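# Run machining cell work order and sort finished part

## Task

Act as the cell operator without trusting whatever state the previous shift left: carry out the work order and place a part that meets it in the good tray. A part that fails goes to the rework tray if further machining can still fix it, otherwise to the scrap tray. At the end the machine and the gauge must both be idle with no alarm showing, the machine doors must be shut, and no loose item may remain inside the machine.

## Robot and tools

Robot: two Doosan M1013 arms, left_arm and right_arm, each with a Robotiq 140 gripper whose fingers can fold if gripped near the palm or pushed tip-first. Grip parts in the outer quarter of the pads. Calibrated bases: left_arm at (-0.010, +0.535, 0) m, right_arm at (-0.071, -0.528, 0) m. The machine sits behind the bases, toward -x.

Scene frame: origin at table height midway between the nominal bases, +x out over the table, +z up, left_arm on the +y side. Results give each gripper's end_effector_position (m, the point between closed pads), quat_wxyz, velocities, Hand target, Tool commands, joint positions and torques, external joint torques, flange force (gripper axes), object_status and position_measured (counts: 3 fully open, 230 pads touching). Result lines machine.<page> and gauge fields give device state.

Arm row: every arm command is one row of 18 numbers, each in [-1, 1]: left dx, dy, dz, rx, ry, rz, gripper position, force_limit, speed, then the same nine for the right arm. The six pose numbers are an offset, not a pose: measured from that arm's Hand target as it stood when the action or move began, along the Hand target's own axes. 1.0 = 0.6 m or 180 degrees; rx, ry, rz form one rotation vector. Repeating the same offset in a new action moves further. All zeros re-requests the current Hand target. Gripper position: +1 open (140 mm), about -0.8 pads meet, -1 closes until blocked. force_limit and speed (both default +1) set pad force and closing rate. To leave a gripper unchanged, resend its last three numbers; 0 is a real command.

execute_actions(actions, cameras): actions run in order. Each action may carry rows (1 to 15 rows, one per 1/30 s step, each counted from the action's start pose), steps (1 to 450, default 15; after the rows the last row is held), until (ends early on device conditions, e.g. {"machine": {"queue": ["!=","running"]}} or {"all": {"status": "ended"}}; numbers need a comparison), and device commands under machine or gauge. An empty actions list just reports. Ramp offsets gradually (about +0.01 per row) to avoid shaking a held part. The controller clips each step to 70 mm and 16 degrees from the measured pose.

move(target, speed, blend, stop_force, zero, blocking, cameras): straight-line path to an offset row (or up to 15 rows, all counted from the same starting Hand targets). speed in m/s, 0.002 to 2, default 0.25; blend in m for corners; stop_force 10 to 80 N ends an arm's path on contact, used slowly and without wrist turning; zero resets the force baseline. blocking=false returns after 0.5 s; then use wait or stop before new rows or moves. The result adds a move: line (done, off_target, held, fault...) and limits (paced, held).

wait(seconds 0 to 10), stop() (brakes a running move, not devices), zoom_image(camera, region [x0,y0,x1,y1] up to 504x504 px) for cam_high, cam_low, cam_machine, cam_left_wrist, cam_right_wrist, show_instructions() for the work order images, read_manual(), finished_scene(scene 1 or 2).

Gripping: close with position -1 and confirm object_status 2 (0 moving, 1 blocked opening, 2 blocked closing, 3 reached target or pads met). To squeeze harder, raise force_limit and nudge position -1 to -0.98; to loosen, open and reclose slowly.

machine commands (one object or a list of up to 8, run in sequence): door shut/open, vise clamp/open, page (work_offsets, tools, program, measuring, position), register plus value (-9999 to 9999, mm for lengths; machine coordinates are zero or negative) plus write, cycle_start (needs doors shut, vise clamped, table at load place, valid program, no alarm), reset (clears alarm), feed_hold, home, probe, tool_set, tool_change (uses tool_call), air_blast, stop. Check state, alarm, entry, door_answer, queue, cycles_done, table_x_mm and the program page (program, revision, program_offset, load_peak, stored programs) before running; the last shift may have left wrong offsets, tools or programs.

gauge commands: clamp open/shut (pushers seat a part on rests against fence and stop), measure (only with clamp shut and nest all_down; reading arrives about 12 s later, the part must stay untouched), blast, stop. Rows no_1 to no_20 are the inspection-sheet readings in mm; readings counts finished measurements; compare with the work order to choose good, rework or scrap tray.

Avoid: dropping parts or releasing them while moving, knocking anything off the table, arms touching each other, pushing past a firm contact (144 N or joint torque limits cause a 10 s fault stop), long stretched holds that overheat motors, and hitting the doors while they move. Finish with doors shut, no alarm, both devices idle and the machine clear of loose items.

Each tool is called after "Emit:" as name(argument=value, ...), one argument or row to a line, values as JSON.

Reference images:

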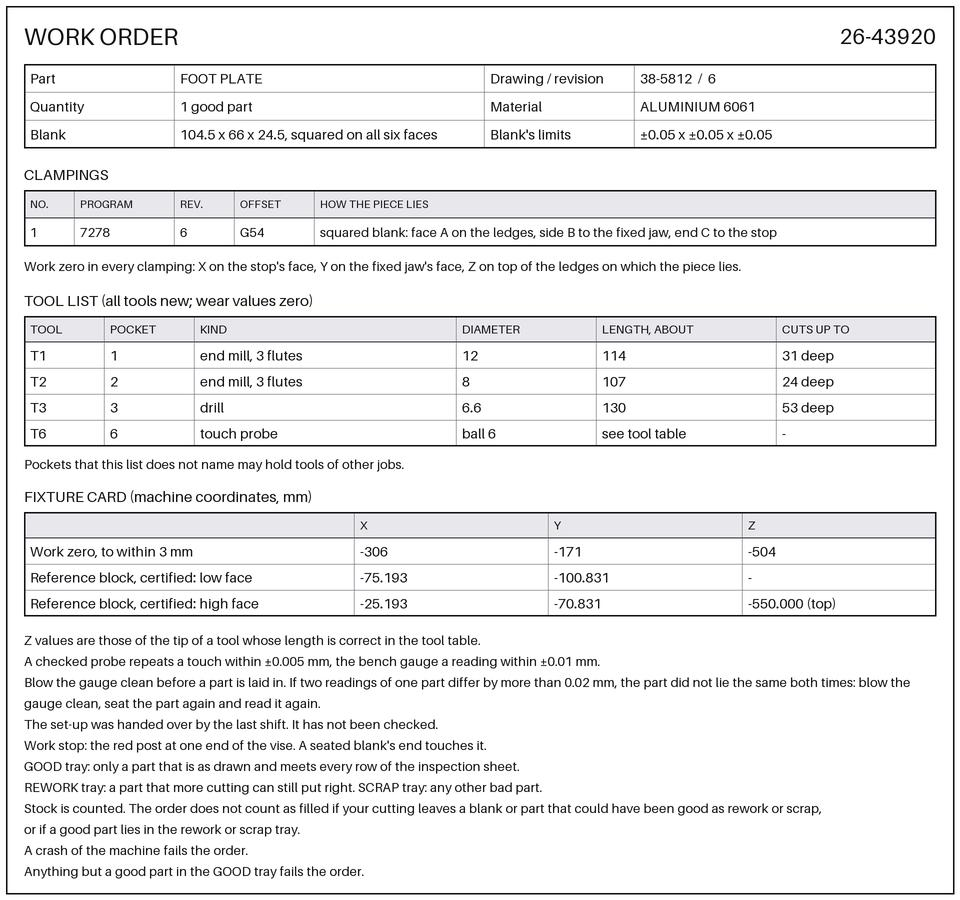

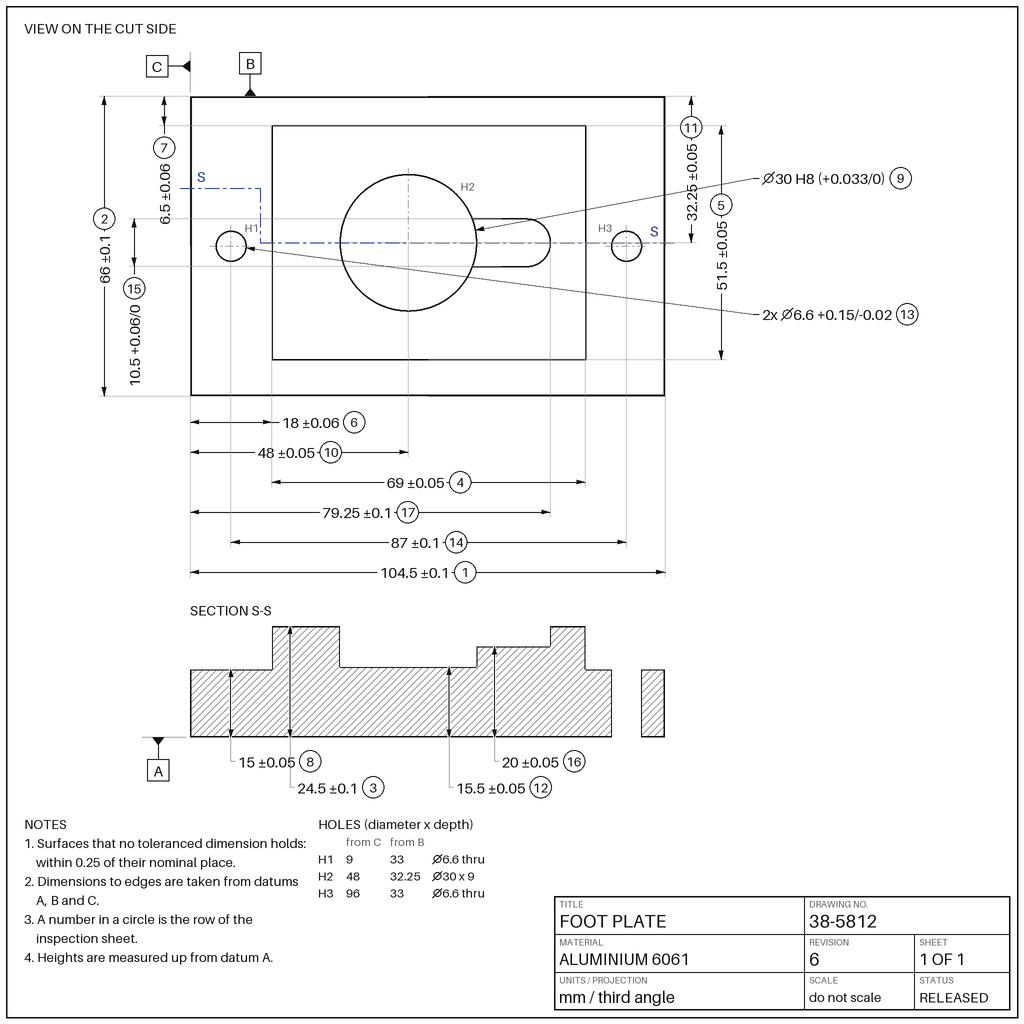

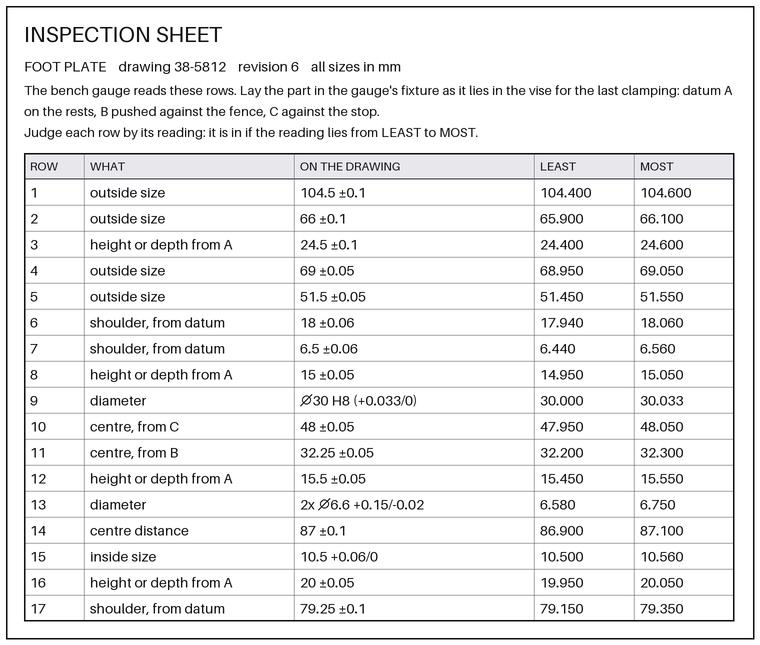

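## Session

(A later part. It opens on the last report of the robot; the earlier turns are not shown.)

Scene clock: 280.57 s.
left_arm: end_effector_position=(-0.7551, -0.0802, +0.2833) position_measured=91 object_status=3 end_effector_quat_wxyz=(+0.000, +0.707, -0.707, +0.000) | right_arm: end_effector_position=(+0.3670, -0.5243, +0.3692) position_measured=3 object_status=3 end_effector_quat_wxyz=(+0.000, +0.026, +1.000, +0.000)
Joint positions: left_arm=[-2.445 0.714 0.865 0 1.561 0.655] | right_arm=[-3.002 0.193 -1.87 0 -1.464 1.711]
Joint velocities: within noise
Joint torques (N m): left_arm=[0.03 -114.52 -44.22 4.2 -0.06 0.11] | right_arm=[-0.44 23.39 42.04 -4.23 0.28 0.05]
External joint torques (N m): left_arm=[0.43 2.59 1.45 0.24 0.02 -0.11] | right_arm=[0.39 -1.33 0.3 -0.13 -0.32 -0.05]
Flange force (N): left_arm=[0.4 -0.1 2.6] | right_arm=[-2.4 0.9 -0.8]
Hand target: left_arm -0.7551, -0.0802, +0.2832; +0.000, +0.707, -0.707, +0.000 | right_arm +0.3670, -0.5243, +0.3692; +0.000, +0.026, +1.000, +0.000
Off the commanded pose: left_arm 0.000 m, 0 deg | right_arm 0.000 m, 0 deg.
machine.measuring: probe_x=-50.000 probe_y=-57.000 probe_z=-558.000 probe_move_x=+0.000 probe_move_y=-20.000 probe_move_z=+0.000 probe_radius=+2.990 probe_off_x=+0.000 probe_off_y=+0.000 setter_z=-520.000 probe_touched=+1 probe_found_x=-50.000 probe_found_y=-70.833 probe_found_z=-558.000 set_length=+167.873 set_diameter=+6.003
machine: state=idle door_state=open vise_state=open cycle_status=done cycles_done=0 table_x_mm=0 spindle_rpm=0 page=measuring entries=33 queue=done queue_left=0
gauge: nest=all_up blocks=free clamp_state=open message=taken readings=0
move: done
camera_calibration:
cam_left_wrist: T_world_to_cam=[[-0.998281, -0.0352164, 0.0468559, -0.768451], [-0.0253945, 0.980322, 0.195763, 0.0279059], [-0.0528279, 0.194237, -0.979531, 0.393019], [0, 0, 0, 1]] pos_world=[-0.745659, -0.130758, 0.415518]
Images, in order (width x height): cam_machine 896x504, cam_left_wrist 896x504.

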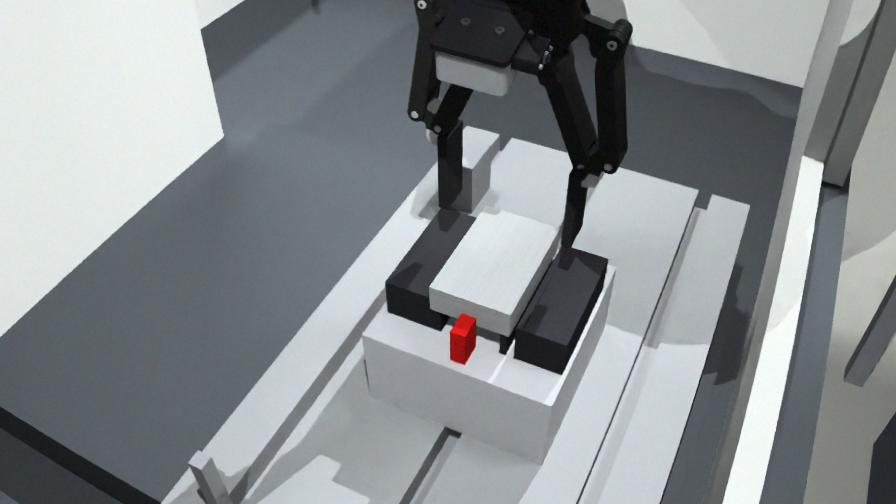

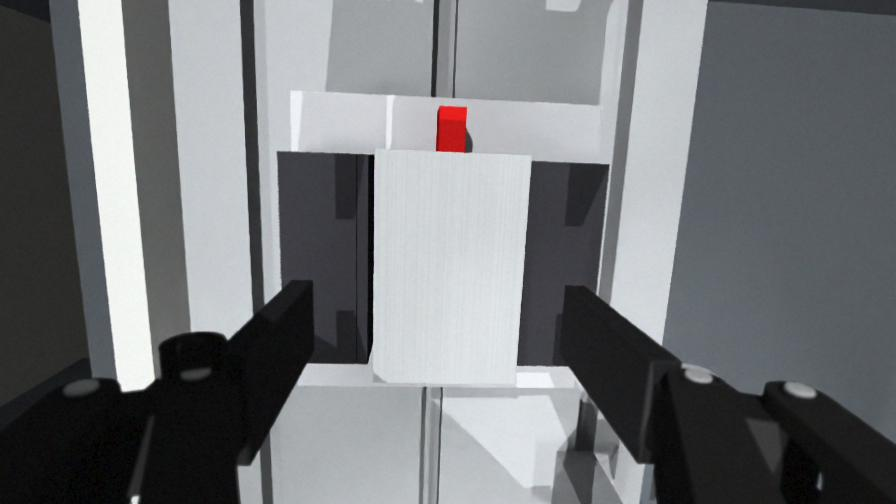

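Emit:
move(
  target=[
    [0.0047,0.0065,0,0,0,0,0.3,0,-0.5,0,0,0,0,0,0,1,1,1],
    [0.0047,0.0065,0.063,0,0,0,0.3,0,-0.5,0,0,0,0,0,0,1,1,1],
  ],
  speed=0.06,
  cameras=[],
)

Emit:
execute_actions(
  actions=[
    {"rows":[[0,0,0,0,0,0,-1,0.0,-1,0,0,0,0,0,0,1,1,1]],"steps":60},
  ],
  cameras=["cam_left_wrist"],
)

Scene clock: 305.47 s.
left_arm: end_effector_position=(-0.7590, -0.0831, +0.2453) position_measured=91 object_status=3 end_effector_quat_wxyz=(+0.000, +0.707, -0.707, +0.000) | right_arm: end_effector_position=(+0.3670, -0.5243, +0.3692) position_measured=3 object_status=3 end_effector_quat_wxyz=(+0.000, +0.026, +1.000, +0.000)
Joint positions: left_arm=[-2.445 0.728 0.91 0 1.503 0.655] | right_arm=[-3.002 0.193 -1.87 0 -1.464 1.711]
Joint velocities: within noise
Joint torques (N m): left_arm=[1.04 -114.47 -44.06 4.22 -0.08 0.06] | right_arm=[-0.54 23.21 42.13 -4.22 0.24 0.07]
External joint torques (N m): left_arm=[-0.88 1.5 1.34 0.2 0.04 -0.06] | right_arm=[0.62 -1.33 0.14 -0.12 -0.28 -0.07]
Flange force (N): left_arm=[-1.8 -0.6 2.2] | right_arm=[-2.1 1.4 -0.5]
Hand target: left_arm -0.7590, -0.0831, +0.2454; +0.000, +0.707, -0.707, +0.000 | right_arm +0.3670, -0.5243, +0.3692; +0.000, +0.026, +1.000, +0.000
Off the commanded pose: left_arm 0.000 m, 0 deg | right_arm 0.000 m, 0 deg.
machine.measuring: probe_x=-50.000 probe_y=-57.000 probe_z=-558.000 probe_move_x=+0.000 probe_move_y=-20.000 probe_move_z=+0.000 probe_radius=+2.990 probe_off_x=+0.000 probe_off_y=+0.000 setter_z=-520.000 probe_touched=+1 probe_found_x=-50.000 probe_found_y=-70.833 probe_found_z=-558.000 set_length=+167.873 set_diameter=+6.003
machine: state=idle door_state=open vise_state=open cycle_status=done cycles_done=0 table_x_mm=0 spindle_rpm=0 page=measuring entries=33 queue=done queue_left=0
gauge: nest=all_up blocks=free clamp_state=open message=taken readings=0
move: done
No camera images: "cameras" was empty.

Scene clock: 307.67 s.
left_arm: end_effector_position=(-0.7590, -0.0831, +0.2454) position_measured=132 object_status=2 end_effector_quat_wxyz=(+0.000, +0.707, -0.707, +0.000) | right_arm: end_effector_position=(+0.3670, -0.5243, +0.3692) position_measured=3 object_status=3 end_effector_quat_wxyz=(+0.000, +0.026, +1.000, +0.000)
Joint positions: left_arm=[-2.445 0.728 0.911 0 1.503 0.655] | right_arm=[-3.002 0.193 -1.87 0 -1.464 1.711]
Joint velocities: within noise
Joint torques (N m): left_arm=[1.7 -109.21 -40.69 4.49 0.18 0.09] | right_arm=[-0.36 23.32 42 -4.2 0.22 0.1]
External joint torques (N m): left_arm=[-1.03 -3.55 -1.95 -0.05 -0.22 -0.09] | right_arm=[0.41 -1.44 0.26 -0.14 -0.26 -0.1]
Flange force (N): left_arm=[-1.3 0.2 -3.2] | right_arm=[-2.6 0.9 -0.6]
Hand target: left_arm -0.7590, -0.0831, +0.2454; +0.000, +0.707, -0.707, +0.000 | right_arm +0.3670, -0.5243, +0.3692; +0.000, +0.026, +1.000, +0.000
Off the commanded pose: left_arm 0.000 m, 0 deg | right_arm 0.000 m, 0 deg.
machine.measuring: probe_x=-50.000 probe_y=-57.000 probe_z=-558.000 probe_move_x=+0.000 probe_move_y=-20.000 probe_move_z=+0.000 probe_radius=+2.990 probe_off_x=+0.000 probe_off_y=+0.000 setter_z=-520.000 probe_touched=+1 probe_found_x=-50.000 probe_found_y=-70.833 probe_found_z=-558.000 set_length=+167.873 set_diameter=+6.003
machine: state=idle door_state=open vise_state=open cycle_status=done cycles_done=0 table_x_mm=0 spindle_rpm=0 page=measuring entries=33 queue=done queue_left=0
gauge: nest=all_up blocks=free clamp_state=open message=taken readings=0
camera_calibration:
cam_left_wrist: T_world_to_cam=[[-0.998281, -0.0352155, 0.0468501, -0.770669], [-0.0253957, 0.980326, 0.195744, 0.0379586], [-0.0528216, 0.194218, -0.979535, 0.356334], [0, 0, 0, 1]] pos_world=[-0.749558, -0.133558, 0.377718]
Images, in order (width x height): cam_left_wrist 896x504.

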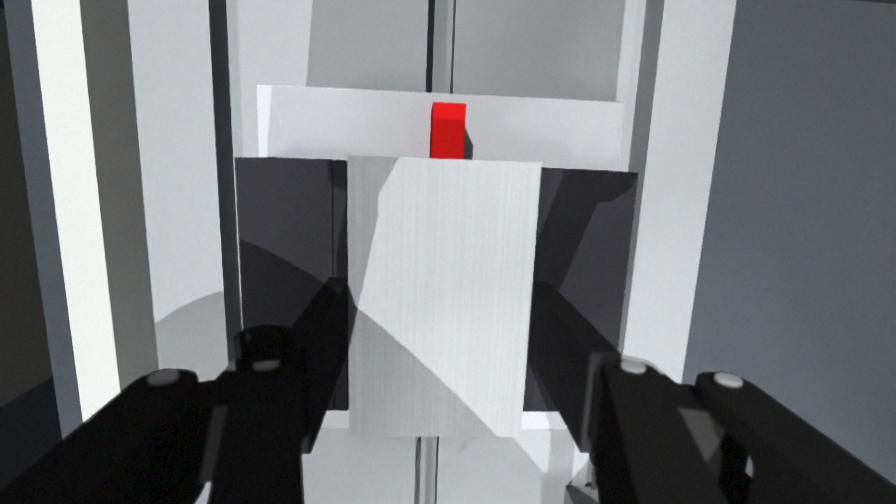

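Emit:
move(
  target=[
    [0,0,-0.06,0,0,0,-1,0,-1,0,0,0,0,0,0,1,1,1],
    [-0.005,-0.348,-0.091,0,0,0,-1,0,-1,0,0,0,0,0,0,1,1,1],
    [-0.088,-0.515,-0.291,0,0,0,-1,0,-1,0,0,0,0,0,0,1,1,1],
    [-0.2717,-0.9317,-0.341,0,0,0,-1,0,-1,0,0,0,0,0,0,1,1,1],
  ],
  speed=[0.06,0.2,0.22,0.25],
  blend=[0.005,0.03,0.04,0],
  cameras=["cam_machine"],
)

Emit:
move(
  target=[
    [0.0333,-0.45,0,0,0,0,-1,0,-1,0,0,0,0,0,0,1,1,1],
    [0.1333,-0.95,0,0,0,0,-1,0,-1,0,0,0,0,0,0,1,1,1],
  ],
  speed=0.25,
  blend=0.05,
  cameras=["cam_high"],
)

Scene clock: 328.13 s.
left_arm: end_effector_position=(-0.1999, +0.0801, +0.4495) position_measured=132 object_status=2 end_effector_quat_wxyz=(+0.000, +0.707, -0.707, +0.000) | right_arm: end_effector_position=(+0.3670, -0.5243, +0.3692) position_measured=3 object_status=3 end_effector_quat_wxyz=(+0.000, +0.026, +1.000, +0.000)
Joint positions: left_arm=[-1.993 -0.109 1.656 0 1.594 1.106] | right_arm=[-3.002 0.193 -1.87 0 -1.464 1.711]
Joint velocities: within noise
Joint torques (N m): left_arm=[0.64 -35.12 -46.85 4.28 -0.19 0.15] | right_arm=[-0.37 23.57 42.1 -4.2 0.23 0.07]
External joint torques (N m): left_arm=[-0.62 3.98 3.96 0.16 0.12 -0.15] | right_arm=[0.39 -1.63 0.15 -0.14 -0.27 -0.07]
Flange force (N): left_arm=[0.0 1.7 6.9] | right_arm=[-2.7 0.9 -0.5]
Hand target: left_arm -0.1999, +0.0801, +0.4496; +0.000, +0.707, -0.707, +0.000 | right_arm +0.3670, -0.5243, +0.3692; +0.000, +0.026, +1.000, +0.000
Off the commanded pose: left_arm 0.000 m, 0 deg | right_arm 0.000 m, 0 deg.
machine.measuring: probe_x=-50.000 probe_y=-57.000 probe_z=-558.000 probe_move_x=+0.000 probe_move_y=-20.000 probe_move_z=+0.000 probe_radius=+2.990 probe_off_x=+0.000 probe_off_y=+0.000 setter_z=-520.000 probe_touched=+1 probe_found_x=-50.000 probe_found_y=-70.833 probe_found_z=-558.000 set_length=+167.873 set_diameter=+6.003
machine: state=idle door_state=open vise_state=open cycle_status=done cycles_done=0 table_x_mm=0 spindle_rpm=0 page=measuring entries=33 queue=done queue_left=0
gauge: nest=all_up blocks=free clamp_state=open message=taken readings=0
move: done
Images, in order (width x height): cam_machine 896x504.

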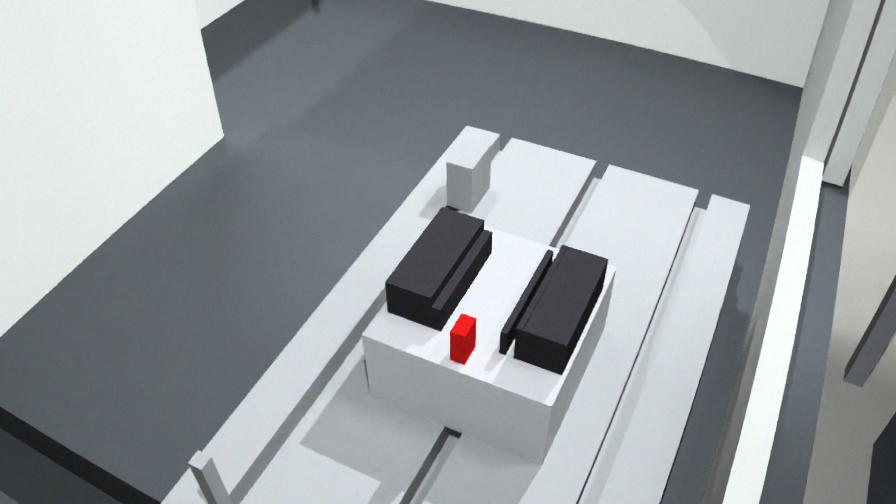

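Scene clock: 330.87 s.
left_arm: end_effector_position=(+0.3701, +0.0002, +0.4493) position_measured=132 object_status=2 end_effector_quat_wxyz=(+0.000, +0.707, -0.707, +0.000) | right_arm: end_effector_position=(+0.3670, -0.5243, +0.3692) position_measured=3 object_status=3 end_effector_quat_wxyz=(+0.000, +0.026, +1.000, +0.000)
Joint positions: left_arm=[-0.963 0.157 1.384 -0.001 1.601 2.137] | right_arm=[-3.002 0.193 -1.87 0 -1.464 1.711]
Joint velocities: within noise
Joint torques (N m): left_arm=[0.58 -62.6 -46.58 4.13 -0.17 0.16] | right_arm=[-0.53 23.34 42.04 -4.22 0.25 0.1]
External joint torques (N m): left_arm=[-0.7 3.89 3.84 0.22 0.1 -0.16] | right_arm=[0.6 -1.36 0.34 -0.13 -0.29 -0.09]
Flange force (N): left_arm=[-0.1 1.7 6.7] | right_arm=[-2.5 1.3 -0.9]
Hand target: left_arm +0.3701, +0.0002, +0.4493; +0.000, +0.707, -0.707, +0.000 | right_arm +0.3670, -0.5243, +0.3692; +0.000, +0.026, +1.000, +0.000
Off the commanded pose: left_arm 0.000 m, 0 deg | right_arm 0.000 m, 0 deg.
machine.measuring: probe_x=-50.000 probe_y=-57.000 probe_z=-558.000 probe_move_x=+0.000 probe_move_y=-20.000 probe_move_z=+0.000 probe_radius=+2.990 probe_off_x=+0.000 probe_off_y=+0.000 setter_z=-520.000 probe_touched=+1 probe_found_x=-50.000 probe_found_y=-70.833 probe_found_z=-558.000 set_length=+167.873 set_diameter=+6.003
machine: state=idle door_state=open vise_state=open cycle_status=done cycles_done=0 table_x_mm=0 spindle_rpm=0 page=measuring entries=33 queue=done queue_left=0
gauge: nest=all_up blocks=free clamp_state=open message=taken readings=0
move: done
Images, in order (width x height): cam_high 896x504.

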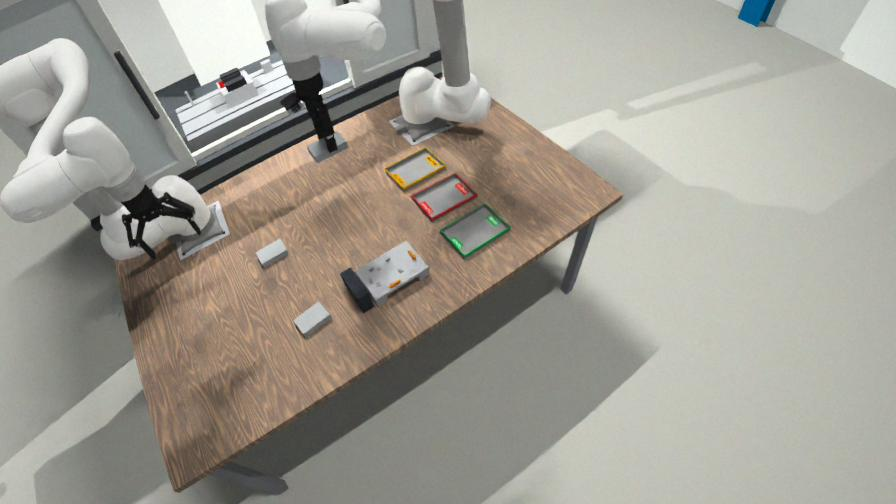

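Emit:
execute_actions(
  actions=[
    {"machine":[{"door":"shut"},{"air_blast":true},{"register":"probe_x","value":-215,"write":true},{"register":"probe_y","value":-175,"write":true},{"register":"probe_z","value":-485,"write":true},{"register":"probe_move_y","value":0,"write":true},{"register":"probe_move_z","value":-30,"write":true},{"probe":true,"page":"measuring"}],"steps":2},
  ],
  cameras=[],
)

Emit:
move(
  target=[
    [0.0195,-0.4225,0.083,0,0,0,-1,0,-1,0,0,0,0,0,0,1,1,1],
    [0.0195,-0.4225,0.52,0,0,0,-1,0,-1,0,0,0,0,0,0,1,1,1],
  ],
  speed=0.2,
  blend=0.04,
  cameras=["cam_left_wrist"],
)

Scene clock: 349.17 s.
left_arm: end_effector_position=(+0.3701, +0.0002, +0.4493) position_measured=132 object_status=2 end_effector_quat_wxyz=(+0.000, +0.707, -0.707, +0.000) | right_arm: end_effector_position=(+0.3670, -0.5243, +0.3692) position_measured=3 object_status=3 end_effector_quat_wxyz=(+0.000, +0.026, +1.000, +0.000)
Joint positions: left_arm=[-0.963 0.157 1.384 -0.001 1.601 2.137] | right_arm=[-3.002 0.193 -1.87 0 -1.464 1.711]
Joint velocities: within noise
Joint torques (N m): left_arm=[1.03 -63.17 -46.71 4.2 -0.16 0.07] | right_arm=[-0.46 23.23 42.01 -4.2 0.24 0.07]
External joint torques (N m): left_arm=[-1 4.26 3.81 0.17 0.09 -0.08] | right_arm=[0.54 -1.36 0.29 -0.14 -0.28 -0.07]
Flange force (N): left_arm=[0.6 1.6 6.7] | right_arm=[-2.4 1.2 -0.8]
Hand target: left_arm +0.3701, +0.0002, +0.4493; +0.000, +0.707, -0.707, +0.000 | right_arm +0.3670, -0.5243, +0.3692; +0.000, +0.026, +1.000, +0.000
Tool commands: left_gripper/position=-1.0 left_gripper/force_limit=+0.0 left_gripper/speed=-1.0 right_gripper/position=+1.0 right_gripper/force_limit=+1.0 right_gripper/speed=+1.0
Off the commanded pose: left_arm 0.000 m, 0 deg | right_arm 0.000 m, 0 deg.
machine.measuring: probe_x=-50.000 probe_y=-57.000 probe_z=-558.000 probe_move_x=+0.000 probe_move_y=-20.000 probe_move_z=+0.000 probe_radius=+2.990 probe_off_x=+0.000 probe_off_y=+0.000 setter_z=-520.000 probe_touched=+1 probe_found_x=-50.000 probe_found_y=-70.833 probe_found_z=-558.000 set_length=+167.873 set_diameter=+6.003
machine: state=idle door_state=between vise_state=open cycle_status=done cycles_done=0 table_x_mm=0 spindle_rpm=0 page=measuring entries=33 queue=running queue_left=7
gauge: nest=all_up blocks=free clamp_state=open message=taken readings=0
No camera images: "cameras" was empty.

Scene clock: 352.13 s.
left_arm: end_effector_position=(+0.6235, -0.0116, +0.1372) position_measured=132 object_status=2 end_effector_quat_wxyz=(+0.000, +0.707, -0.707, +0.000) | right_arm: end_effector_position=(+0.3670, -0.5243, +0.3692) position_measured=3 object_status=3 end_effector_quat_wxyz=(+0.000, +0.026, +1.000, +0.000)
Joint positions: left_arm=[-0.711 0.542 1.421 -0.001 1.178 2.389] | right_arm=[-3.002 0.193 -1.87 0 -1.464 1.711]
Joint velocities: within noise
Joint torques (N m): left_arm=[0.82 -99.7 -42.62 3.82 -0.18 0.18] | right_arm=[-0.23 23.32 41.96 -4.17 0.23 0.09]
External joint torques (N m): left_arm=[-0.92 5.82 2.96 0.21 0.13 -0.18] | right_arm=[0.24 -1.34 0.35 -0.18 -0.27 -0.09]
Flange force (N): left_arm=[2.1 -0.4 6.2] | right_arm=[-2.6 0.5 -0.8]
Hand target: left_arm +0.6234, -0.0116, +0.1371; +0.000, +0.707, -0.707, +0.000 | right_arm +0.3670, -0.5243, +0.3692; +0.000, +0.026, +1.000, +0.000
Off the commanded pose: left_arm 0.000 m, 0 deg | right_arm 0.000 m, 0 deg.
machine.measuring: probe_x=-50.000 probe_y=-57.000 probe_z=-558.000 probe_move_x=+0.000 probe_move_y=-20.000 probe_move_z=+0.000 probe_radius=+2.990 probe_off_x=+0.000 probe_off_y=+0.000 setter_z=-520.000 probe_touched=+1 probe_found_x=-50.000 probe_found_y=-70.833 probe_found_z=-558.000 set_length=+167.873 set_diameter=+6.003
machine: state=busy door_state=shut vise_state=open cycle_status=done cycles_done=0 table_x_mm=0 spindle_rpm=0 page=measuring entries=34 queue=running queue_left=6
gauge: nest=all_up blocks=free clamp_state=open message=taken readings=0
move: done
camera_calibration:
cam_left_wrist: T_world_to_cam=[[-0.998286, -0.0351884, 0.0467616, 0.617067], [-0.0253968, 0.980365, 0.195549, 0.0243091], [-0.0527245, 0.194026, -0.979578, 0.309445], [0, 0, 0, 1]] pos_world=[0.632942, -0.0621585, 0.269517]
Images, in order (width x height): cam_left_wrist 896x504.

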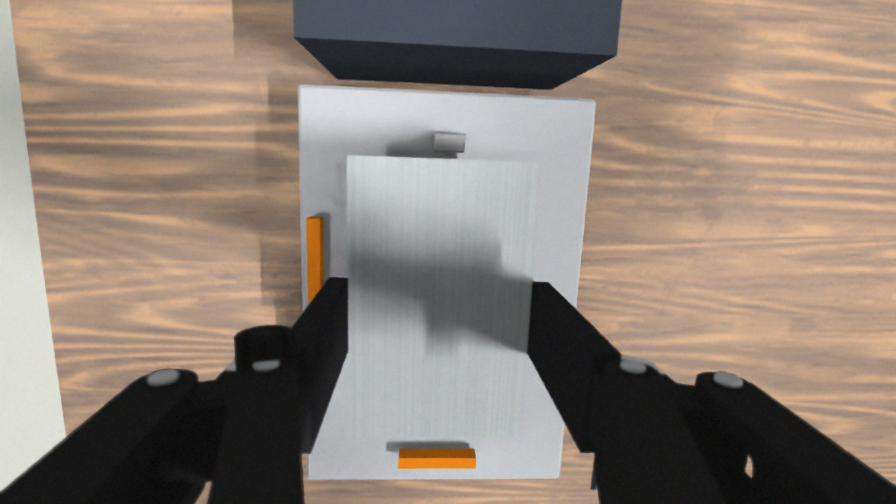

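Emit:
move(
  target=[
    [0,0,0.0487,0,0,0,-1,0,-1,0,0,0,0,0,0,1,1,1],
    [0,0,0.0735,0,0,0,-1,0,-1,0,0,0,0,0,0,1,1,1],
  ],
  speed=[0.05,0.012],
  stop_force=10,
  cameras=[],
)

Emit:
execute_actions(
  actions=[
    {"rows":[[0,0,-0.001,0,0,0,-1,0,-1,0,0,0,0,0,0,1,1,1]],"steps":8},
    {"rows":[[0,0,0,0,0,0,0.15,0,-0.5,0,0,0,0,0,0,1,1,1]],"steps":40},
  ],
  cameras=[],
)

Emit:
move(
  target=[0,0,-0.2,0,0,0,0.15,0,-0.5,0,0,0,0,0,0,1,1,1],
  speed=0.12,
  cameras=["cam_left_wrist"],
)

Emit:
execute_actions(
  actions=[
    {"gauge":{"clamp":"shut"},"steps":90},
    {"gauge":{"clamp":"open"},"steps":75},
    {"gauge":{"clamp":"shut"},"steps":90},
    {"gauge":{"measure":true},"steps":420,"until":{"gauge":{"readings":[">",0]}}},
  ],
  cameras=["cam_left_wrist"],
)

Scene clock: 384.20 s.
left_arm: end_effector_position=(+0.6234, -0.0116, +0.0996) position_measured=132 object_status=2 end_effector_quat_wxyz=(+0.000, +0.707, -0.707, +0.000) | right_arm: end_effector_position=(+0.3670, -0.5243, +0.3692) position_measured=3 object_status=3 end_effector_quat_wxyz=(+0.000, +0.026, +1.000, +0.000)
Joint positions: left_arm=[-0.711 0.567 1.454 -0.001 1.121 2.389] | right_arm=[-3.002 0.193 -1.87 0 -1.464 1.711]
Joint velocities: within noise
Joint torques (N m): left_arm=[0.55 -80.84 -33.63 3.55 -1.96 0.16] | right_arm=[-0.3 23.3 42.13 -4.23 0.25 0.05]
External joint torques (N m): left_arm=[-0.6 -13.8 -4.94 0.38 1.91 -0.16] | right_arm=[0.32 -1.34 0.22 -0.11 -0.29 -0.05]
Flange force (N): left_arm=[-3.5 5.4 -16.7] | right_arm=[-2.4 0.8 -0.7]
Hand target: left_arm +0.6234, -0.0116, +0.0996; +0.000, +0.707, -0.707, +0.000 (not the last commanded pose) | right_arm +0.3670, -0.5243, +0.3692; +0.000, +0.026, +1.000, +0.000
Off the commanded pose: left_arm 0.007 m, 0 deg | right_arm 0.000 m, 0 deg.
machine.measuring: probe_x=-215.000 probe_y=-175.000 probe_z=-485.000 probe_move_x=+0.000 probe_move_y=+0.000 probe_move_z=-30.000 probe_radius=+2.990 probe_off_x=+0.000 probe_off_y=+0.000 setter_z=-520.000 probe_touched=+1 probe_found_x=-215.000 probe_found_y=-175.000 probe_found_z=-502.802 set_length=+167.873 set_diameter=+6.003
machine: state=idle door_state=shut vise_state=open cycle_status=done cycles_done=0 table_x_mm=0 spindle_rpm=0 page=measuring entries=40 queue=done queue_left=0
gauge: nest=some_down blocks=free clamp_state=open message=taken readings=0
move: contact (left_arm); path passed 1 of 2 targets
No camera images: "cameras" was empty.

Scene clock: 386.00 s.
left_arm: end_effector_position=(+0.6234, -0.0116, +0.1002) position_measured=110 object_status=3 end_effector_quat_wxyz=(+0.000, +0.707, -0.707, +0.000) | right_arm: end_effector_position=(+0.3670, -0.5243, +0.3692) position_measured=3 object_status=3 end_effector_quat_wxyz=(+0.000, +0.026, +1.000, +0.000)
Joint positions: left_arm=[-0.711 0.567 1.454 -0.001 1.121 2.389] | right_arm=[-3.002 0.193 -1.87 0 -1.464 1.711]
Joint velocities: within noise
Joint torques (N m): left_arm=[0.57 -96.32 -40.04 3.79 -0.07 0.05] | right_arm=[-0.68 23.32 42.04 -4.19 0.24 0.09]
External joint torques (N m): left_arm=[-0.52 0.83 1.41 0.14 0.04 -0.05] | right_arm=[0.79 -1.5 0.13 -0.13 -0.29 -0.09]
External joint torques at the end of the 1st action: left_arm=[-0.9 0.37 0 0.42 -0.7 -0.08] | right_arm=[0.3 -1.6 0.22 -0.12 -0.26 -0.08]
Flange force (N): left_arm=[-0.9 2.1 1.7] | right_arm=[-2.4 1.7 -0.5]
Flange force at the end of the 1st action (N): left_arm=[0.8 0.9 1.3] | right_arm=[-2.8 0.7 -0.5]
Hand target: left_arm +0.6234, -0.0116, +0.1002; +0.000, +0.707, -0.707, +0.000 | right_arm +0.3670, -0.5243, +0.3692; +0.000, +0.026, +1.000, +0.000
Off the commanded pose: left_arm 0.000 m, 0 deg | right_arm 0.000 m, 0 deg.
machine.measuring: probe_x=-215.000 probe_y=-175.000 probe_z=-485.000 probe_move_x=+0.000 probe_move_y=+0.000 probe_move_z=-30.000 probe_radius=+2.990 probe_off_x=+0.000 probe_off_y=+0.000 setter_z=-520.000 probe_touched=+1 probe_found_x=-215.000 probe_found_y=-175.000 probe_found_z=-502.802 set_length=+167.873 set_diameter=+6.003
machine: state=idle door_state=shut vise_state=open cycle_status=done cycles_done=0 table_x_mm=0 spindle_rpm=0 page=measuring entries=40 queue=done queue_left=0
gauge: nest=some_down blocks=free clamp_state=open message=taken readings=0
No camera images: "cameras" was empty.

Scene clock: 387.33 s.
left_arm: end_effector_position=(+0.6235, -0.0116, +0.2203) position_measured=110 object_status=3 end_effector_quat_wxyz=(+0.000, +0.707, -0.707, +0.000) | right_arm: end_effector_position=(+0.3670, -0.5243, +0.3692) position_measured=3 object_status=3 end_effector_quat_wxyz=(+0.000, +0.026, +1.000, +0.000)
Joint positions: left_arm=[-0.711 0.498 1.334 -0.001 1.31 2.389] | right_arm=[-3.002 0.193 -1.87 0 -1.464 1.711]
Joint velocities: within noise
Joint torques (N m): left_arm=[0.68 -92.97 -42.99 4.01 -0.13 0.1] | right_arm=[-0.24 23.43 42 -4.17 0.26 0.07]
External joint torques (N m): left_arm=[-0.76 1.14 1.41 0.22 0.08 -0.1] | right_arm=[0.26 -1.54 0.22 -0.16 -0.31 -0.07]
Flange force (N): left_arm=[-0.3 1.9 2.0] | right_arm=[-2.7 0.6 -0.7]
Hand target: left_arm +0.6235, -0.0116, +0.2202; +0.000, +0.707, -0.707, +0.000 | right_arm +0.3670, -0.5243, +0.3692; +0.000, +0.026, +1.000, +0.000
Off the commanded pose: left_arm 0.000 m, 0 deg | right_arm 0.000 m, 0 deg.
machine.measuring: probe_x=-215.000 probe_y=-175.000 probe_z=-485.000 probe_move_x=+0.000 probe_move_y=+0.000 probe_move_z=-30.000 probe_radius=+2.990 probe_off_x=+0.000 probe_off_y=+0.000 setter_z=-520.000 probe_touched=+1 probe_found_x=-215.000 probe_found_y=-175.000 probe_found_z=-502.802 set_length=+167.873 set_diameter=+6.003
machine: state=idle door_state=shut vise_state=open cycle_status=done cycles_done=0 table_x_mm=0 spindle_rpm=0 page=measuring entries=40 queue=done queue_left=0
gauge: nest=some_down blocks=free clamp_state=open message=taken readings=0
move: done
camera_calibration:
cam_left_wrist: T_world_to_cam=[[-0.998291, -0.0351729, 0.0466593, 0.613225], [-0.0253964, 0.980346, 0.195643, 0.00792595], [-0.0526236, 0.194123, -0.979565, 0.390766], [0, 0, 0, 1]] pos_world=[0.632943, -0.0620581, 0.352617]
Images, in order (width x height): cam_left_wrist 896x504.

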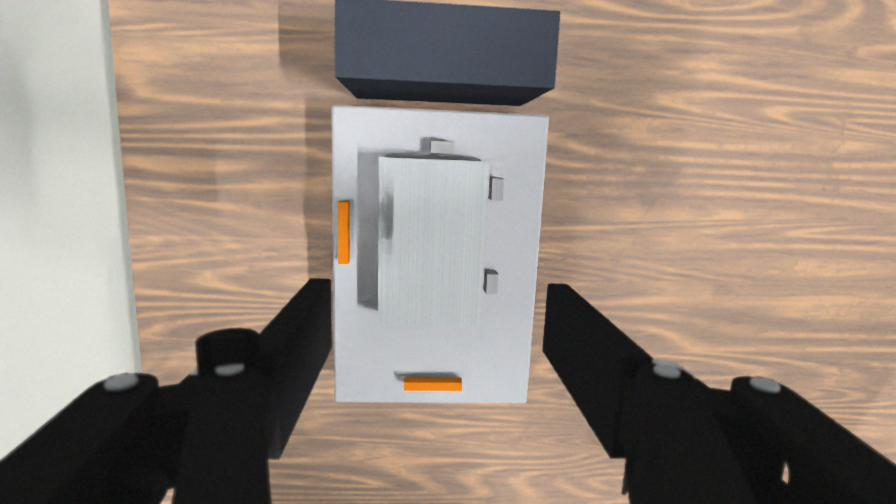

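Scene clock: 408.03 s.
left_arm: end_effector_position=(+0.6235, -0.0116, +0.2202) position_measured=110 object_status=3 end_effector_quat_wxyz=(+0.000, +0.707, -0.707, +0.000) | right_arm: end_effector_position=(+0.3670, -0.5243, +0.3692) position_measured=3 object_status=3 end_effector_quat_wxyz=(+0.000, +0.026, +1.000, +0.000)
Joint positions: left_arm=[-0.711 0.498 1.334 -0.001 1.31 2.389] | right_arm=[-3.002 0.193 -1.87 0 -1.464 1.711]
Joint velocities: within noise
Joint torques (N m): left_arm=[0.58 -93.03 -42.82 4.04 -0.18 0.11] | right_arm=[-0.3 23.21 42.04 -4.19 0.23 0.04]
External joint torques (N m): left_arm=[-0.7 1.85 1.5 0.16 0.13 -0.11] | right_arm=[0.32 -1.36 0.22 -0.16 -0.27 -0.04]
External joint torques at the end of the 1st action: left_arm=[-1.09 0.42 1.28 0.16 0.12 -0.13] | right_arm=[0.32 -1.47 0.32 -0.13 -0.27 -0.04]
External joint torques at the end of the 2nd action: left_arm=[-0.86 1.26 1.27 0.11 0.06 -0.04] | right_arm=[0.31 -1.43 0.4 -0.14 -0.3 -0.07]
External joint torques at the end of the 3rd action: left_arm=[-0.48 0.8 1.19 0.22 0.1 -0.14] | right_arm=[0.38 -1.58 0.32 -0.16 -0.27 -0.05]
Flange force (N): left_arm=[0.3 1.1 2.4] | right_arm=[-2.4 0.8 -0.6]
Flange force at the end of the 1st action (N): left_arm=[-0.5 2.8 1.5] | right_arm=[-2.7 0.8 -0.8]
Flange force at the end of the 2nd action (N): left_arm=[0.1 1.6 2.0] | right_arm=[-2.7 0.7 -1.0]
Flange force at the end of the 3rd action (N): left_arm=[-0.5 1.7 1.6] | right_arm=[-2.9 0.9 -0.7]
Hand target: left_arm +0.6235, -0.0116, +0.2202; +0.000, +0.707, -0.707, +0.000 | right_arm +0.3670, -0.5243, +0.3692; +0.000, +0.026, +1.000, +0.000
Tool commands: left_gripper/position=+0.15 left_gripper/force_limit=+0.0 left_gripper/speed=-0.5 right_gripper/position=+1.0 right_gripper/force_limit=+1.0 right_gripper/speed=+1.0
Off the commanded pose: left_arm 0.000 m, 0 deg | right_arm 0.000 m, 0 deg.
machine.measuring: probe_x=-215.000 probe_y=-175.000 probe_z=-485.000 probe_move_x=+0.000 probe_move_y=+0.000 probe_move_z=-30.000 probe_radius=+2.990 probe_off_x=+0.000 probe_off_y=+0.000 setter_z=-520.000 probe_touched=+1 probe_found_x=-215.000 probe_found_y=-175.000 probe_found_z=-502.802 set_length=+167.873 set_diameter=+6.003
machine: state=idle door_state=shut vise_state=open cycle_status=done cycles_done=0 table_x_mm=0 spindle_rpm=0 page=measuring entries=40 queue=done queue_left=0
gauge: nest=all_down blocks=all clamp_state=shut message=taken readings=1 no_1=104.476 no_2=65.952 no_3=24.470 no_4=104.473 no_5=65.950 no_7=0.002 no_8=24.473 no_12=24.471 no_16=24.470
camera_calibration:
cam_left_wrist: T_world_to_cam=[[-0.998286, -0.0351923, 0.046757, 0.613187], [-0.0253963, 0.980346, 0.195645, 0.00804256], [-0.0527232, 0.194122, -0.979559, 0.390749], [0, 0, 0, 1]] pos_world=[0.632942, -0.0621581, 0.352517]
Images, in order (width x height): cam_left_wrist 896x504.

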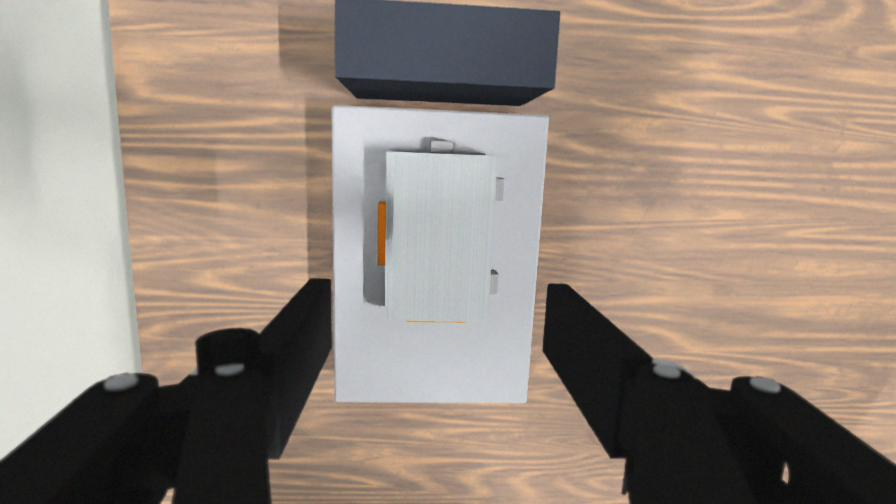

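Emit:
execute_actions(
  actions=[
    {"gauge":{"clamp":"open"},"machine":[{"register":"probe_x","value":-254,"write":true},{"register":"probe_y","value":-190,"write":true},{"register":"probe_z","value":-497,"write":true},{"register":"probe_move_z","value":0,"write":true},{"register":"probe_move_y","value":30,"write":true},{"probe":true,"page":"measuring"}],"rows":[[0,0,0,0,0,0,0.3,0,-0.5,0,0,0,0,0,0,1,1,1]],"steps":30},
  ],
  cameras=[],
)

Emit:
move(
  target=[
    [0.0042,0.0048,0.15,0,0,0,0.3,0,-0.5,0,0,0,0,0,0,1,1,1],
    [0.0042,0.0048,0.1978,0,0,0,0.3,0,-0.5,0,0,0,0,0,0,1,1,1],
  ],
  speed=[0.12,0.06],
  blend=[0.02,0],
  cameras=["cam_left_wrist"],
)

Emit:
execute_actions(
  actions=[
    {"rows":[[0,0,0,0,0,0,-1,0,-1,0,0,0,0,0,0,1,1,1]],"steps":60},
  ],
  cameras=["cam_left_wrist"],
)

Scene clock: 446.80 s.
left_arm: end_effector_position=(+0.6235, -0.0116, +0.2202) position_measured=91 object_status=3 end_effector_quat_wxyz=(+0.000, +0.707, -0.707, +0.000) | right_arm: end_effector_position=(+0.3670, -0.5243, +0.3692) position_measured=3 object_status=3 end_effector_quat_wxyz=(+0.000, +0.026, +1.000, +0.000)
Joint positions: left_arm=[-0.711 0.498 1.334 -0.001 1.31 2.389] | right_arm=[-3.002 0.193 -1.87 0 -1.464 1.711]
Joint velocities: within noise
Joint torques (N m): left_arm=[0.75 -93.02 -42.74 4.02 -0.13 0.14] | right_arm=[-0.22 23.39 42 -4.2 0.23 0.09]
External joint torques (N m): left_arm=[-0.83 1.12 1.16 0.21 0.08 -0.14] | right_arm=[0.26 -1.47 0.29 -0.15 -0.28 -0.09]
Flange force (N): left_arm=[0.2 1.5 1.7] | right_arm=[-2.7 0.5 -0.7]
Hand target: left_arm +0.6235, -0.0116, +0.2202; +0.000, +0.707, -0.707, +0.000 | right_arm +0.3670, -0.5243, +0.3692; +0.000, +0.026, +1.000, +0.000
Off the commanded pose: left_arm 0.000 m, 0 deg | right_arm 0.000 m, 0 deg.
machine.measuring: probe_x=-254.000 probe_y=-190.000 probe_z=-497.000 probe_move_x=+0.000 probe_move_y=+30.000 probe_move_z=+0.000 probe_radius=+2.990 probe_off_x=+0.000 probe_off_y=+0.000 setter_z=-520.000 probe_touched=+1 probe_found_x=-215.000 probe_found_y=-175.000 probe_found_z=-502.802 set_length=+167.873 set_diameter=+6.003
machine: state=busy door_state=shut vise_state=open cycle_status=moving cycles_done=0 table_x_mm=27 spindle_rpm=0 page=measuring entries=46 queue=running queue_left=0
gauge: nest=all_down blocks=all clamp_state=between message=taken readings=1 no_1=104.476 no_2=65.952 no_3=24.470 no_4=104.473 no_5=65.950 no_7=0.002 no_8=24.473 no_12=24.471 no_16=24.470
No camera images: "cameras" was empty.

Scene clock: 448.30 s.
left_arm: end_effector_position=(+0.6206, -0.0142, +0.1016) position_measured=91 object_status=3 end_effector_quat_wxyz=(+0.000, +0.707, -0.707, +0.000) | right_arm: end_effector_position=(+0.3670, -0.5243, +0.3692) position_measured=3 object_status=3 end_effector_quat_wxyz=(+0.000, +0.026, +1.000, +0.000)
Joint positions: left_arm=[-0.715 0.565 1.454 -0.001 1.123 2.384] | right_arm=[-3.002 0.193 -1.87 0 -1.464 1.711]
Joint velocities: within noise
Joint torques (N m): left_arm=[0.85 -96.58 -40.19 3.82 -0.12 0.09] | right_arm=[-0.21 23.21 42.01 -4.18 0.24 0.06]
External joint torques (N m): left_arm=[-0.99 0.91 1.2 0.13 0.06 -0.09] | right_arm=[0.26 -1.31 0.22 -0.16 -0.28 -0.06]
Flange force (N): left_arm=[-0.1 2.0 1.5] | right_arm=[-2.3 0.6 -0.6]
Hand target: left_arm +0.6205, -0.0142, +0.1016; +0.000, +0.707, -0.707, +0.000 | right_arm +0.3670, -0.5243, +0.3692; +0.000, +0.026, +1.000, +0.000
Off the commanded pose: left_arm 0.000 m, 0 deg | right_arm 0.000 m, 0 deg.
machine.measuring: probe_x=-254.000 probe_y=-190.000 probe_z=-497.000 probe_move_x=+0.000 probe_move_y=+30.000 probe_move_z=+0.000 probe_radius=+2.990 probe_off_x=+0.000 probe_off_y=+0.000 setter_z=-520.000 probe_touched=+1 probe_found_x=-215.000 probe_found_y=-175.000 probe_found_z=-502.802 set_length=+167.873 set_diameter=+6.003
machine: state=busy door_state=shut vise_state=open cycle_status=moving cycles_done=0 table_x_mm=90 spindle_rpm=0 page=measuring entries=46 queue=running queue_left=0
gauge: nest=all_down blocks=all clamp_state=between message=taken readings=1 no_1=104.476 no_2=65.952 no_3=24.470 no_4=104.473 no_5=65.950 no_7=0.002 no_8=24.473 no_12=24.471 no_16=24.470
move: done; blend cut to 0.0143 m at target 1
camera_calibration:
cam_left_wrist: T_world_to_cam=[[-0.998286, -0.0351923, 0.046757, 0.615749], [-0.0253963, 0.980346, 0.195645, 0.0336233], [-0.0527232, 0.194122, -0.979559, 0.274905], [0, 0, 0, 1]] pos_world=[0.630042, -0.0646581, 0.233917]
Images, in order (width x height): cam_left_wrist 896x504.

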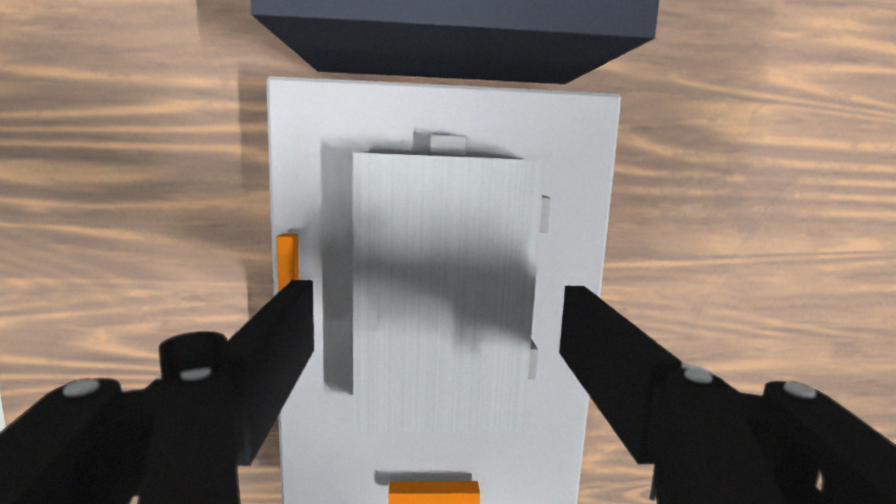

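Scene clock: 450.50 s.
left_arm: end_effector_position=(+0.6205, -0.0142, +0.1015) position_measured=132 object_status=2 end_effector_quat_wxyz=(+0.000, +0.707, -0.707, +0.000) | right_arm: end_effector_position=(+0.3670, -0.5243, +0.3692) position_measured=3 object_status=3 end_effector_quat_wxyz=(+0.000, +0.026, +1.000, +0.000)
Joint positions: left_arm=[-0.715 0.565 1.454 -0.001 1.123 2.384] | right_arm=[-3.002 0.193 -1.87 0 -1.464 1.711]
Joint velocities: within noise
Joint torques (N m): left_arm=[1.37 -84.1 -35.25 4.03 -1.7 -0.01] | right_arm=[-0.52 23.33 41.94 -4.19 0.2 0.05]
External joint torques (N m): left_arm=[-1.12 -11.15 -3.42 -0.09 1.66 0.01] | right_arm=[0.54 -1.34 0.41 -0.15 -0.24 -0.05]
Flange force (N): left_arm=[-3.3 5.8 -13.2] | right_arm=[-2.6 1.3 -0.9]
Hand target: left_arm +0.6205, -0.0142, +0.1016; +0.000, +0.707, -0.707, +0.000 | right_arm +0.3670, -0.5243, +0.3692; +0.000, +0.026, +1.000, +0.000
Off the commanded pose: left_arm 0.000 m, 0 deg | right_arm 0.000 m, 0 deg.
machine.measuring: probe_x=-254.000 probe_y=-190.000 probe_z=-497.000 probe_move_x=+0.000 probe_move_y=+30.000 probe_move_z=+0.000 probe_radius=+2.990 probe_off_x=+0.000 probe_off_y=+0.000 setter_z=-520.000 probe_touched=+1 probe_found_x=-215.000 probe_found_y=-175.000 probe_found_z=-502.802 set_length=+167.873 set_diameter=+6.003
machine: state=busy door_state=shut vise_state=open cycle_status=moving cycles_done=0 table_x_mm=90 spindle_rpm=0 page=measuring entries=46 queue=running queue_left=0
gauge: nest=some_down blocks=stop clamp_state=open message=taken readings=1 no_1=104.476 no_2=65.952 no_3=24.470 no_4=104.473 no_5=65.950 no_7=0.002 no_8=24.473 no_12=24.471 no_16=24.470
camera_calibration:
cam_left_wrist: T_world_to_cam=[[-0.998286, -0.0351923, 0.046757, 0.615754], [-0.0253963, 0.980346, 0.195645, 0.0336428], [-0.0527232, 0.194122, -0.979559, 0.274807], [0, 0, 0, 1]] pos_world=[0.630042, -0.0646581, 0.233817]
Images, in order (width x height): cam_left_wrist 896x504.

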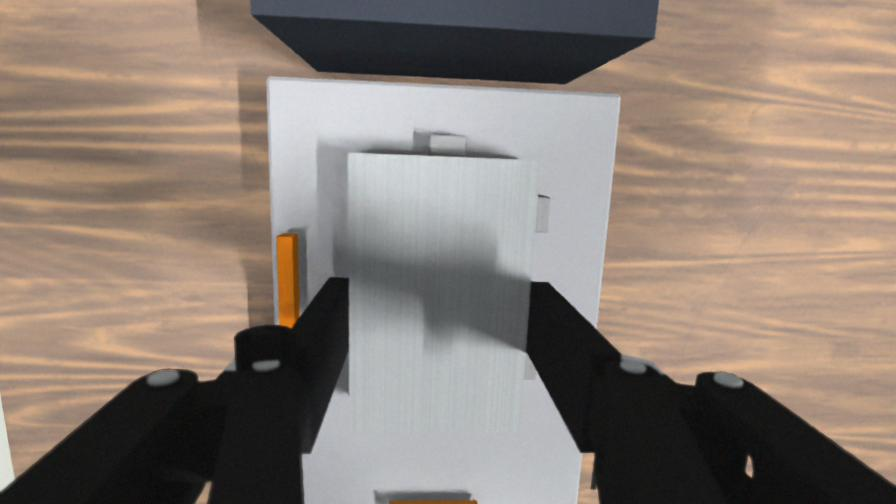

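Emit:
move(
  target=[
    [0,0,-0.4,0,0,0,-1,0,-1,0,0,0,0,0,0,1,1,1],
    [-0.0237,0.4175,-0.5807,0,0,0,-1,0,-1,0,0,0,0,0,0,1,1,1],
  ],
  speed=0.2,
  blend=[0.05,0],
  cameras=[],
)

Emit:
execute_actions(
  actions=[
    {"steps":300,"until":{"machine":{"queue":["!=","running"]}}},
  ],
  cameras=[],
)

Emit:
execute_actions(
  actions=[
    {"machine":[{"register":"probe_x","value":-285,"write":true},{"register":"probe_y","value":-203,"write":true},{"register":"probe_move_y","value":0,"write":true},{"register":"probe_move_x","value":-35,"write":true},{"probe":true,"page":"measuring"}],"steps":450,"until":{"machine":{"queue":["!=","running"]}}},
  ],
  cameras=[],
)

Scene clock: 469.57 s.
left_arm: end_effector_position=(+0.3702, +0.0002, +0.4500) position_measured=132 object_status=2 end_effector_quat_wxyz=(+0.000, +0.707, -0.707, +0.000) | right_arm: end_effector_position=(+0.3670, -0.5243, +0.3692) position_measured=3 object_status=3 end_effector_quat_wxyz=(+0.000, +0.026, +1.000, +0.000)
Joint positions: left_arm=[-0.963 0.157 1.382 -0.001 1.602 2.137] | right_arm=[-3.002 0.193 -1.87 0 -1.464 1.711]
Joint velocities: within noise
Joint torques (N m): left_arm=[0.75 -62.41 -46.76 4.08 -0.18 0.09] | right_arm=[-0.55 23.42 42.11 -4.2 0.23 0.07]
External joint torques (N m): left_arm=[-0.89 3.48 3.97 0.27 0.12 -0.09] | right_arm=[0.58 -1.53 0.16 -0.14 -0.28 -0.07]
Flange force (N): left_arm=[-0.8 2.4 7.0] | right_arm=[-2.5 1.3 -0.5]
Hand target: left_arm +0.3702, +0.0002, +0.4501; +0.000, +0.707, -0.707, +0.000 | right_arm +0.3670, -0.5243, +0.3692; +0.000, +0.026, +1.000, +0.000
Off the commanded pose: left_arm 0.000 m, 0 deg | right_arm 0.000 m, 0 deg.
machine.measuring: probe_x=-254.000 probe_y=-190.000 probe_z=-497.000 probe_move_x=+0.000 probe_move_y=+30.000 probe_move_z=+0.000 probe_radius=+2.990 probe_off_x=+0.000 probe_off_y=+0.000 setter_z=-520.000 probe_touched=+1 probe_found_x=-254.000 probe_found_y=-170.002 probe_found_z=-497.000 set_length=+167.873 set_diameter=+6.003
machine: state=idle door_state=shut vise_state=open cycle_status=done cycles_done=0 table_x_mm=0 spindle_rpm=0 page=measuring entries=46 queue=done queue_left=0
gauge: nest=all_up blocks=free clamp_state=open message=taken readings=1 no_1=104.476 no_2=65.952 no_3=24.470 no_4=104.473 no_5=65.950 no_7=0.002 no_8=24.473 no_12=24.471 no_16=24.470
move: done
No camera images: "cameras" was empty.

Scene clock: 469.80 s.
left_arm: end_effector_position=(+0.3702, +0.0002, +0.4501) position_measured=132 object_status=2 end_effector_quat_wxyz=(+0.000, +0.707, -0.707, +0.000) | right_arm: end_effector_position=(+0.3670, -0.5243, +0.3692) position_measured=3 object_status=3 end_effector_quat_wxyz=(+0.000, +0.026, +1.000, +0.000)
Joint positions: left_arm=[-0.963 0.157 1.382 -0.001 1.602 2.137] | right_arm=[-3.002 0.193 -1.87 0 -1.464 1.711]
Joint velocities: within noise
Joint torques (N m): left_arm=[0.95 -63.24 -46.85 4.13 -0.17 0.15] | right_arm=[-0.55 23.26 42 -4.19 0.23 0.08]
External joint torques (N m): left_arm=[-1 4.13 3.93 0.24 0.11 -0.15] | right_arm=[0.55 -1.28 0.27 -0.15 -0.28 -0.08]
Flange force (N): left_arm=[0.3 1.9 6.9] | right_arm=[-2.3 1.2 -0.7]
Hand target: left_arm +0.3702, +0.0002, +0.4501; +0.000, +0.707, -0.707, +0.000 | right_arm +0.3670, -0.5243, +0.3692; +0.000, +0.026, +1.000, +0.000
Tool commands: left_gripper/position=-1.0 left_gripper/force_limit=+0.0 left_gripper/speed=-1.0 right_gripper/position=+1.0 right_gripper/force_limit=+1.0 right_gripper/speed=+1.0
Off the commanded pose: left_arm 0.000 m, 0 deg | right_arm 0.000 m, 0 deg.
machine.measuring: probe_x=-254.000 probe_y=-190.000 probe_z=-497.000 probe_move_x=+0.000 probe_move_y=+30.000 probe_move_z=+0.000 probe_radius=+2.990 probe_off_x=+0.000 probe_off_y=+0.000 setter_z=-520.000 probe_touched=+1 probe_found_x=-254.000 probe_found_y=-170.002 probe_found_z=-497.000 set_length=+167.873 set_diameter=+6.003
machine: state=idle door_state=shut vise_state=open cycle_status=done cycles_done=0 table_x_mm=0 spindle_rpm=0 page=measuring entries=46 queue=done queue_left=0
gauge: nest=all_up blocks=free clamp_state=open message=taken readings=1 no_1=104.476 no_2=65.952 no_3=24.470 no_4=104.473 no_5=65.950 no_7=0.002 no_8=24.473 no_12=24.471 no_16=24.470
No camera images: "cameras" was empty.

Scene clock: 479.57 s.
left_arm: end_effector_position=(+0.3702, +0.0002, +0.4501) position_measured=132 object_status=2 end_effector_quat_wxyz=(+0.000, +0.707, -0.707, +0.000) | right_arm: end_effector_position=(+0.3670, -0.5243, +0.3692) position_measured=3 object_status=3 end_effector_quat_wxyz=(+0.000, +0.026, +1.000, +0.000)
Joint positions: left_arm=[-0.963 0.157 1.382 -0.001 1.602 2.137] | right_arm=[-3.002 0.193 -1.87 0 -1.464 1.711]
Joint velocities: within noise
Joint torques (N m): left_arm=[0.75 -63.41 -46.73 4.14 -0.18 0.08] | right_arm=[-0.59 23.24 41.99 -4.22 0.27 0.08]
External joint torques (N m): left_arm=[-0.7 4.09 3.82 0.23 0.13 -0.08] | right_arm=[0.61 -1.22 0.29 -0.12 -0.32 -0.08]
Flange force (N): left_arm=[0.1 1.4 6.6] | right_arm=[-2.1 1.4 -0.8]
Hand target: left_arm +0.3702, +0.0002, +0.4501; +0.000, +0.707, -0.707, +0.000 | right_arm +0.3670, -0.5243, +0.3692; +0.000, +0.026, +1.000, +0.000
Tool commands: left_gripper/position=-1.0 left_gripper/force_limit=+0.0 left_gripper/speed=-1.0 right_gripper/position=+1.0 right_gripper/force_limit=+1.0 right_gripper/speed=+1.0
Off the commanded pose: left_arm 0.000 m, 0 deg | right_arm 0.000 m, 0 deg.
machine.measuring: probe_x=-285.000 probe_y=-203.000 probe_z=-497.000 probe_move_x=-35.000 probe_move_y=+0.000 probe_move_z=+0.000 probe_radius=+2.990 probe_off_x=+0.000 probe_off_y=+0.000 setter_z=-520.000 probe_touched=+1 probe_found_x=-306.357 probe_found_y=-203.000 probe_found_z=-497.000 set_length=+167.873 set_diameter=+6.003
machine: state=idle door_state=shut vise_state=open cycle_status=done cycles_done=0 table_x_mm=0 spindle_rpm=0 page=measuring entries=51 queue=done queue_left=0
gauge: nest=all_up blocks=free clamp_state=open message=taken readings=1 no_1=104.476 no_2=65.952 no_3=24.470 no_4=104.473 no_5=65.950 no_7=0.002 no_8=24.473 no_12=24.471 no_16=24.470
No camera images: "cameras" was empty.


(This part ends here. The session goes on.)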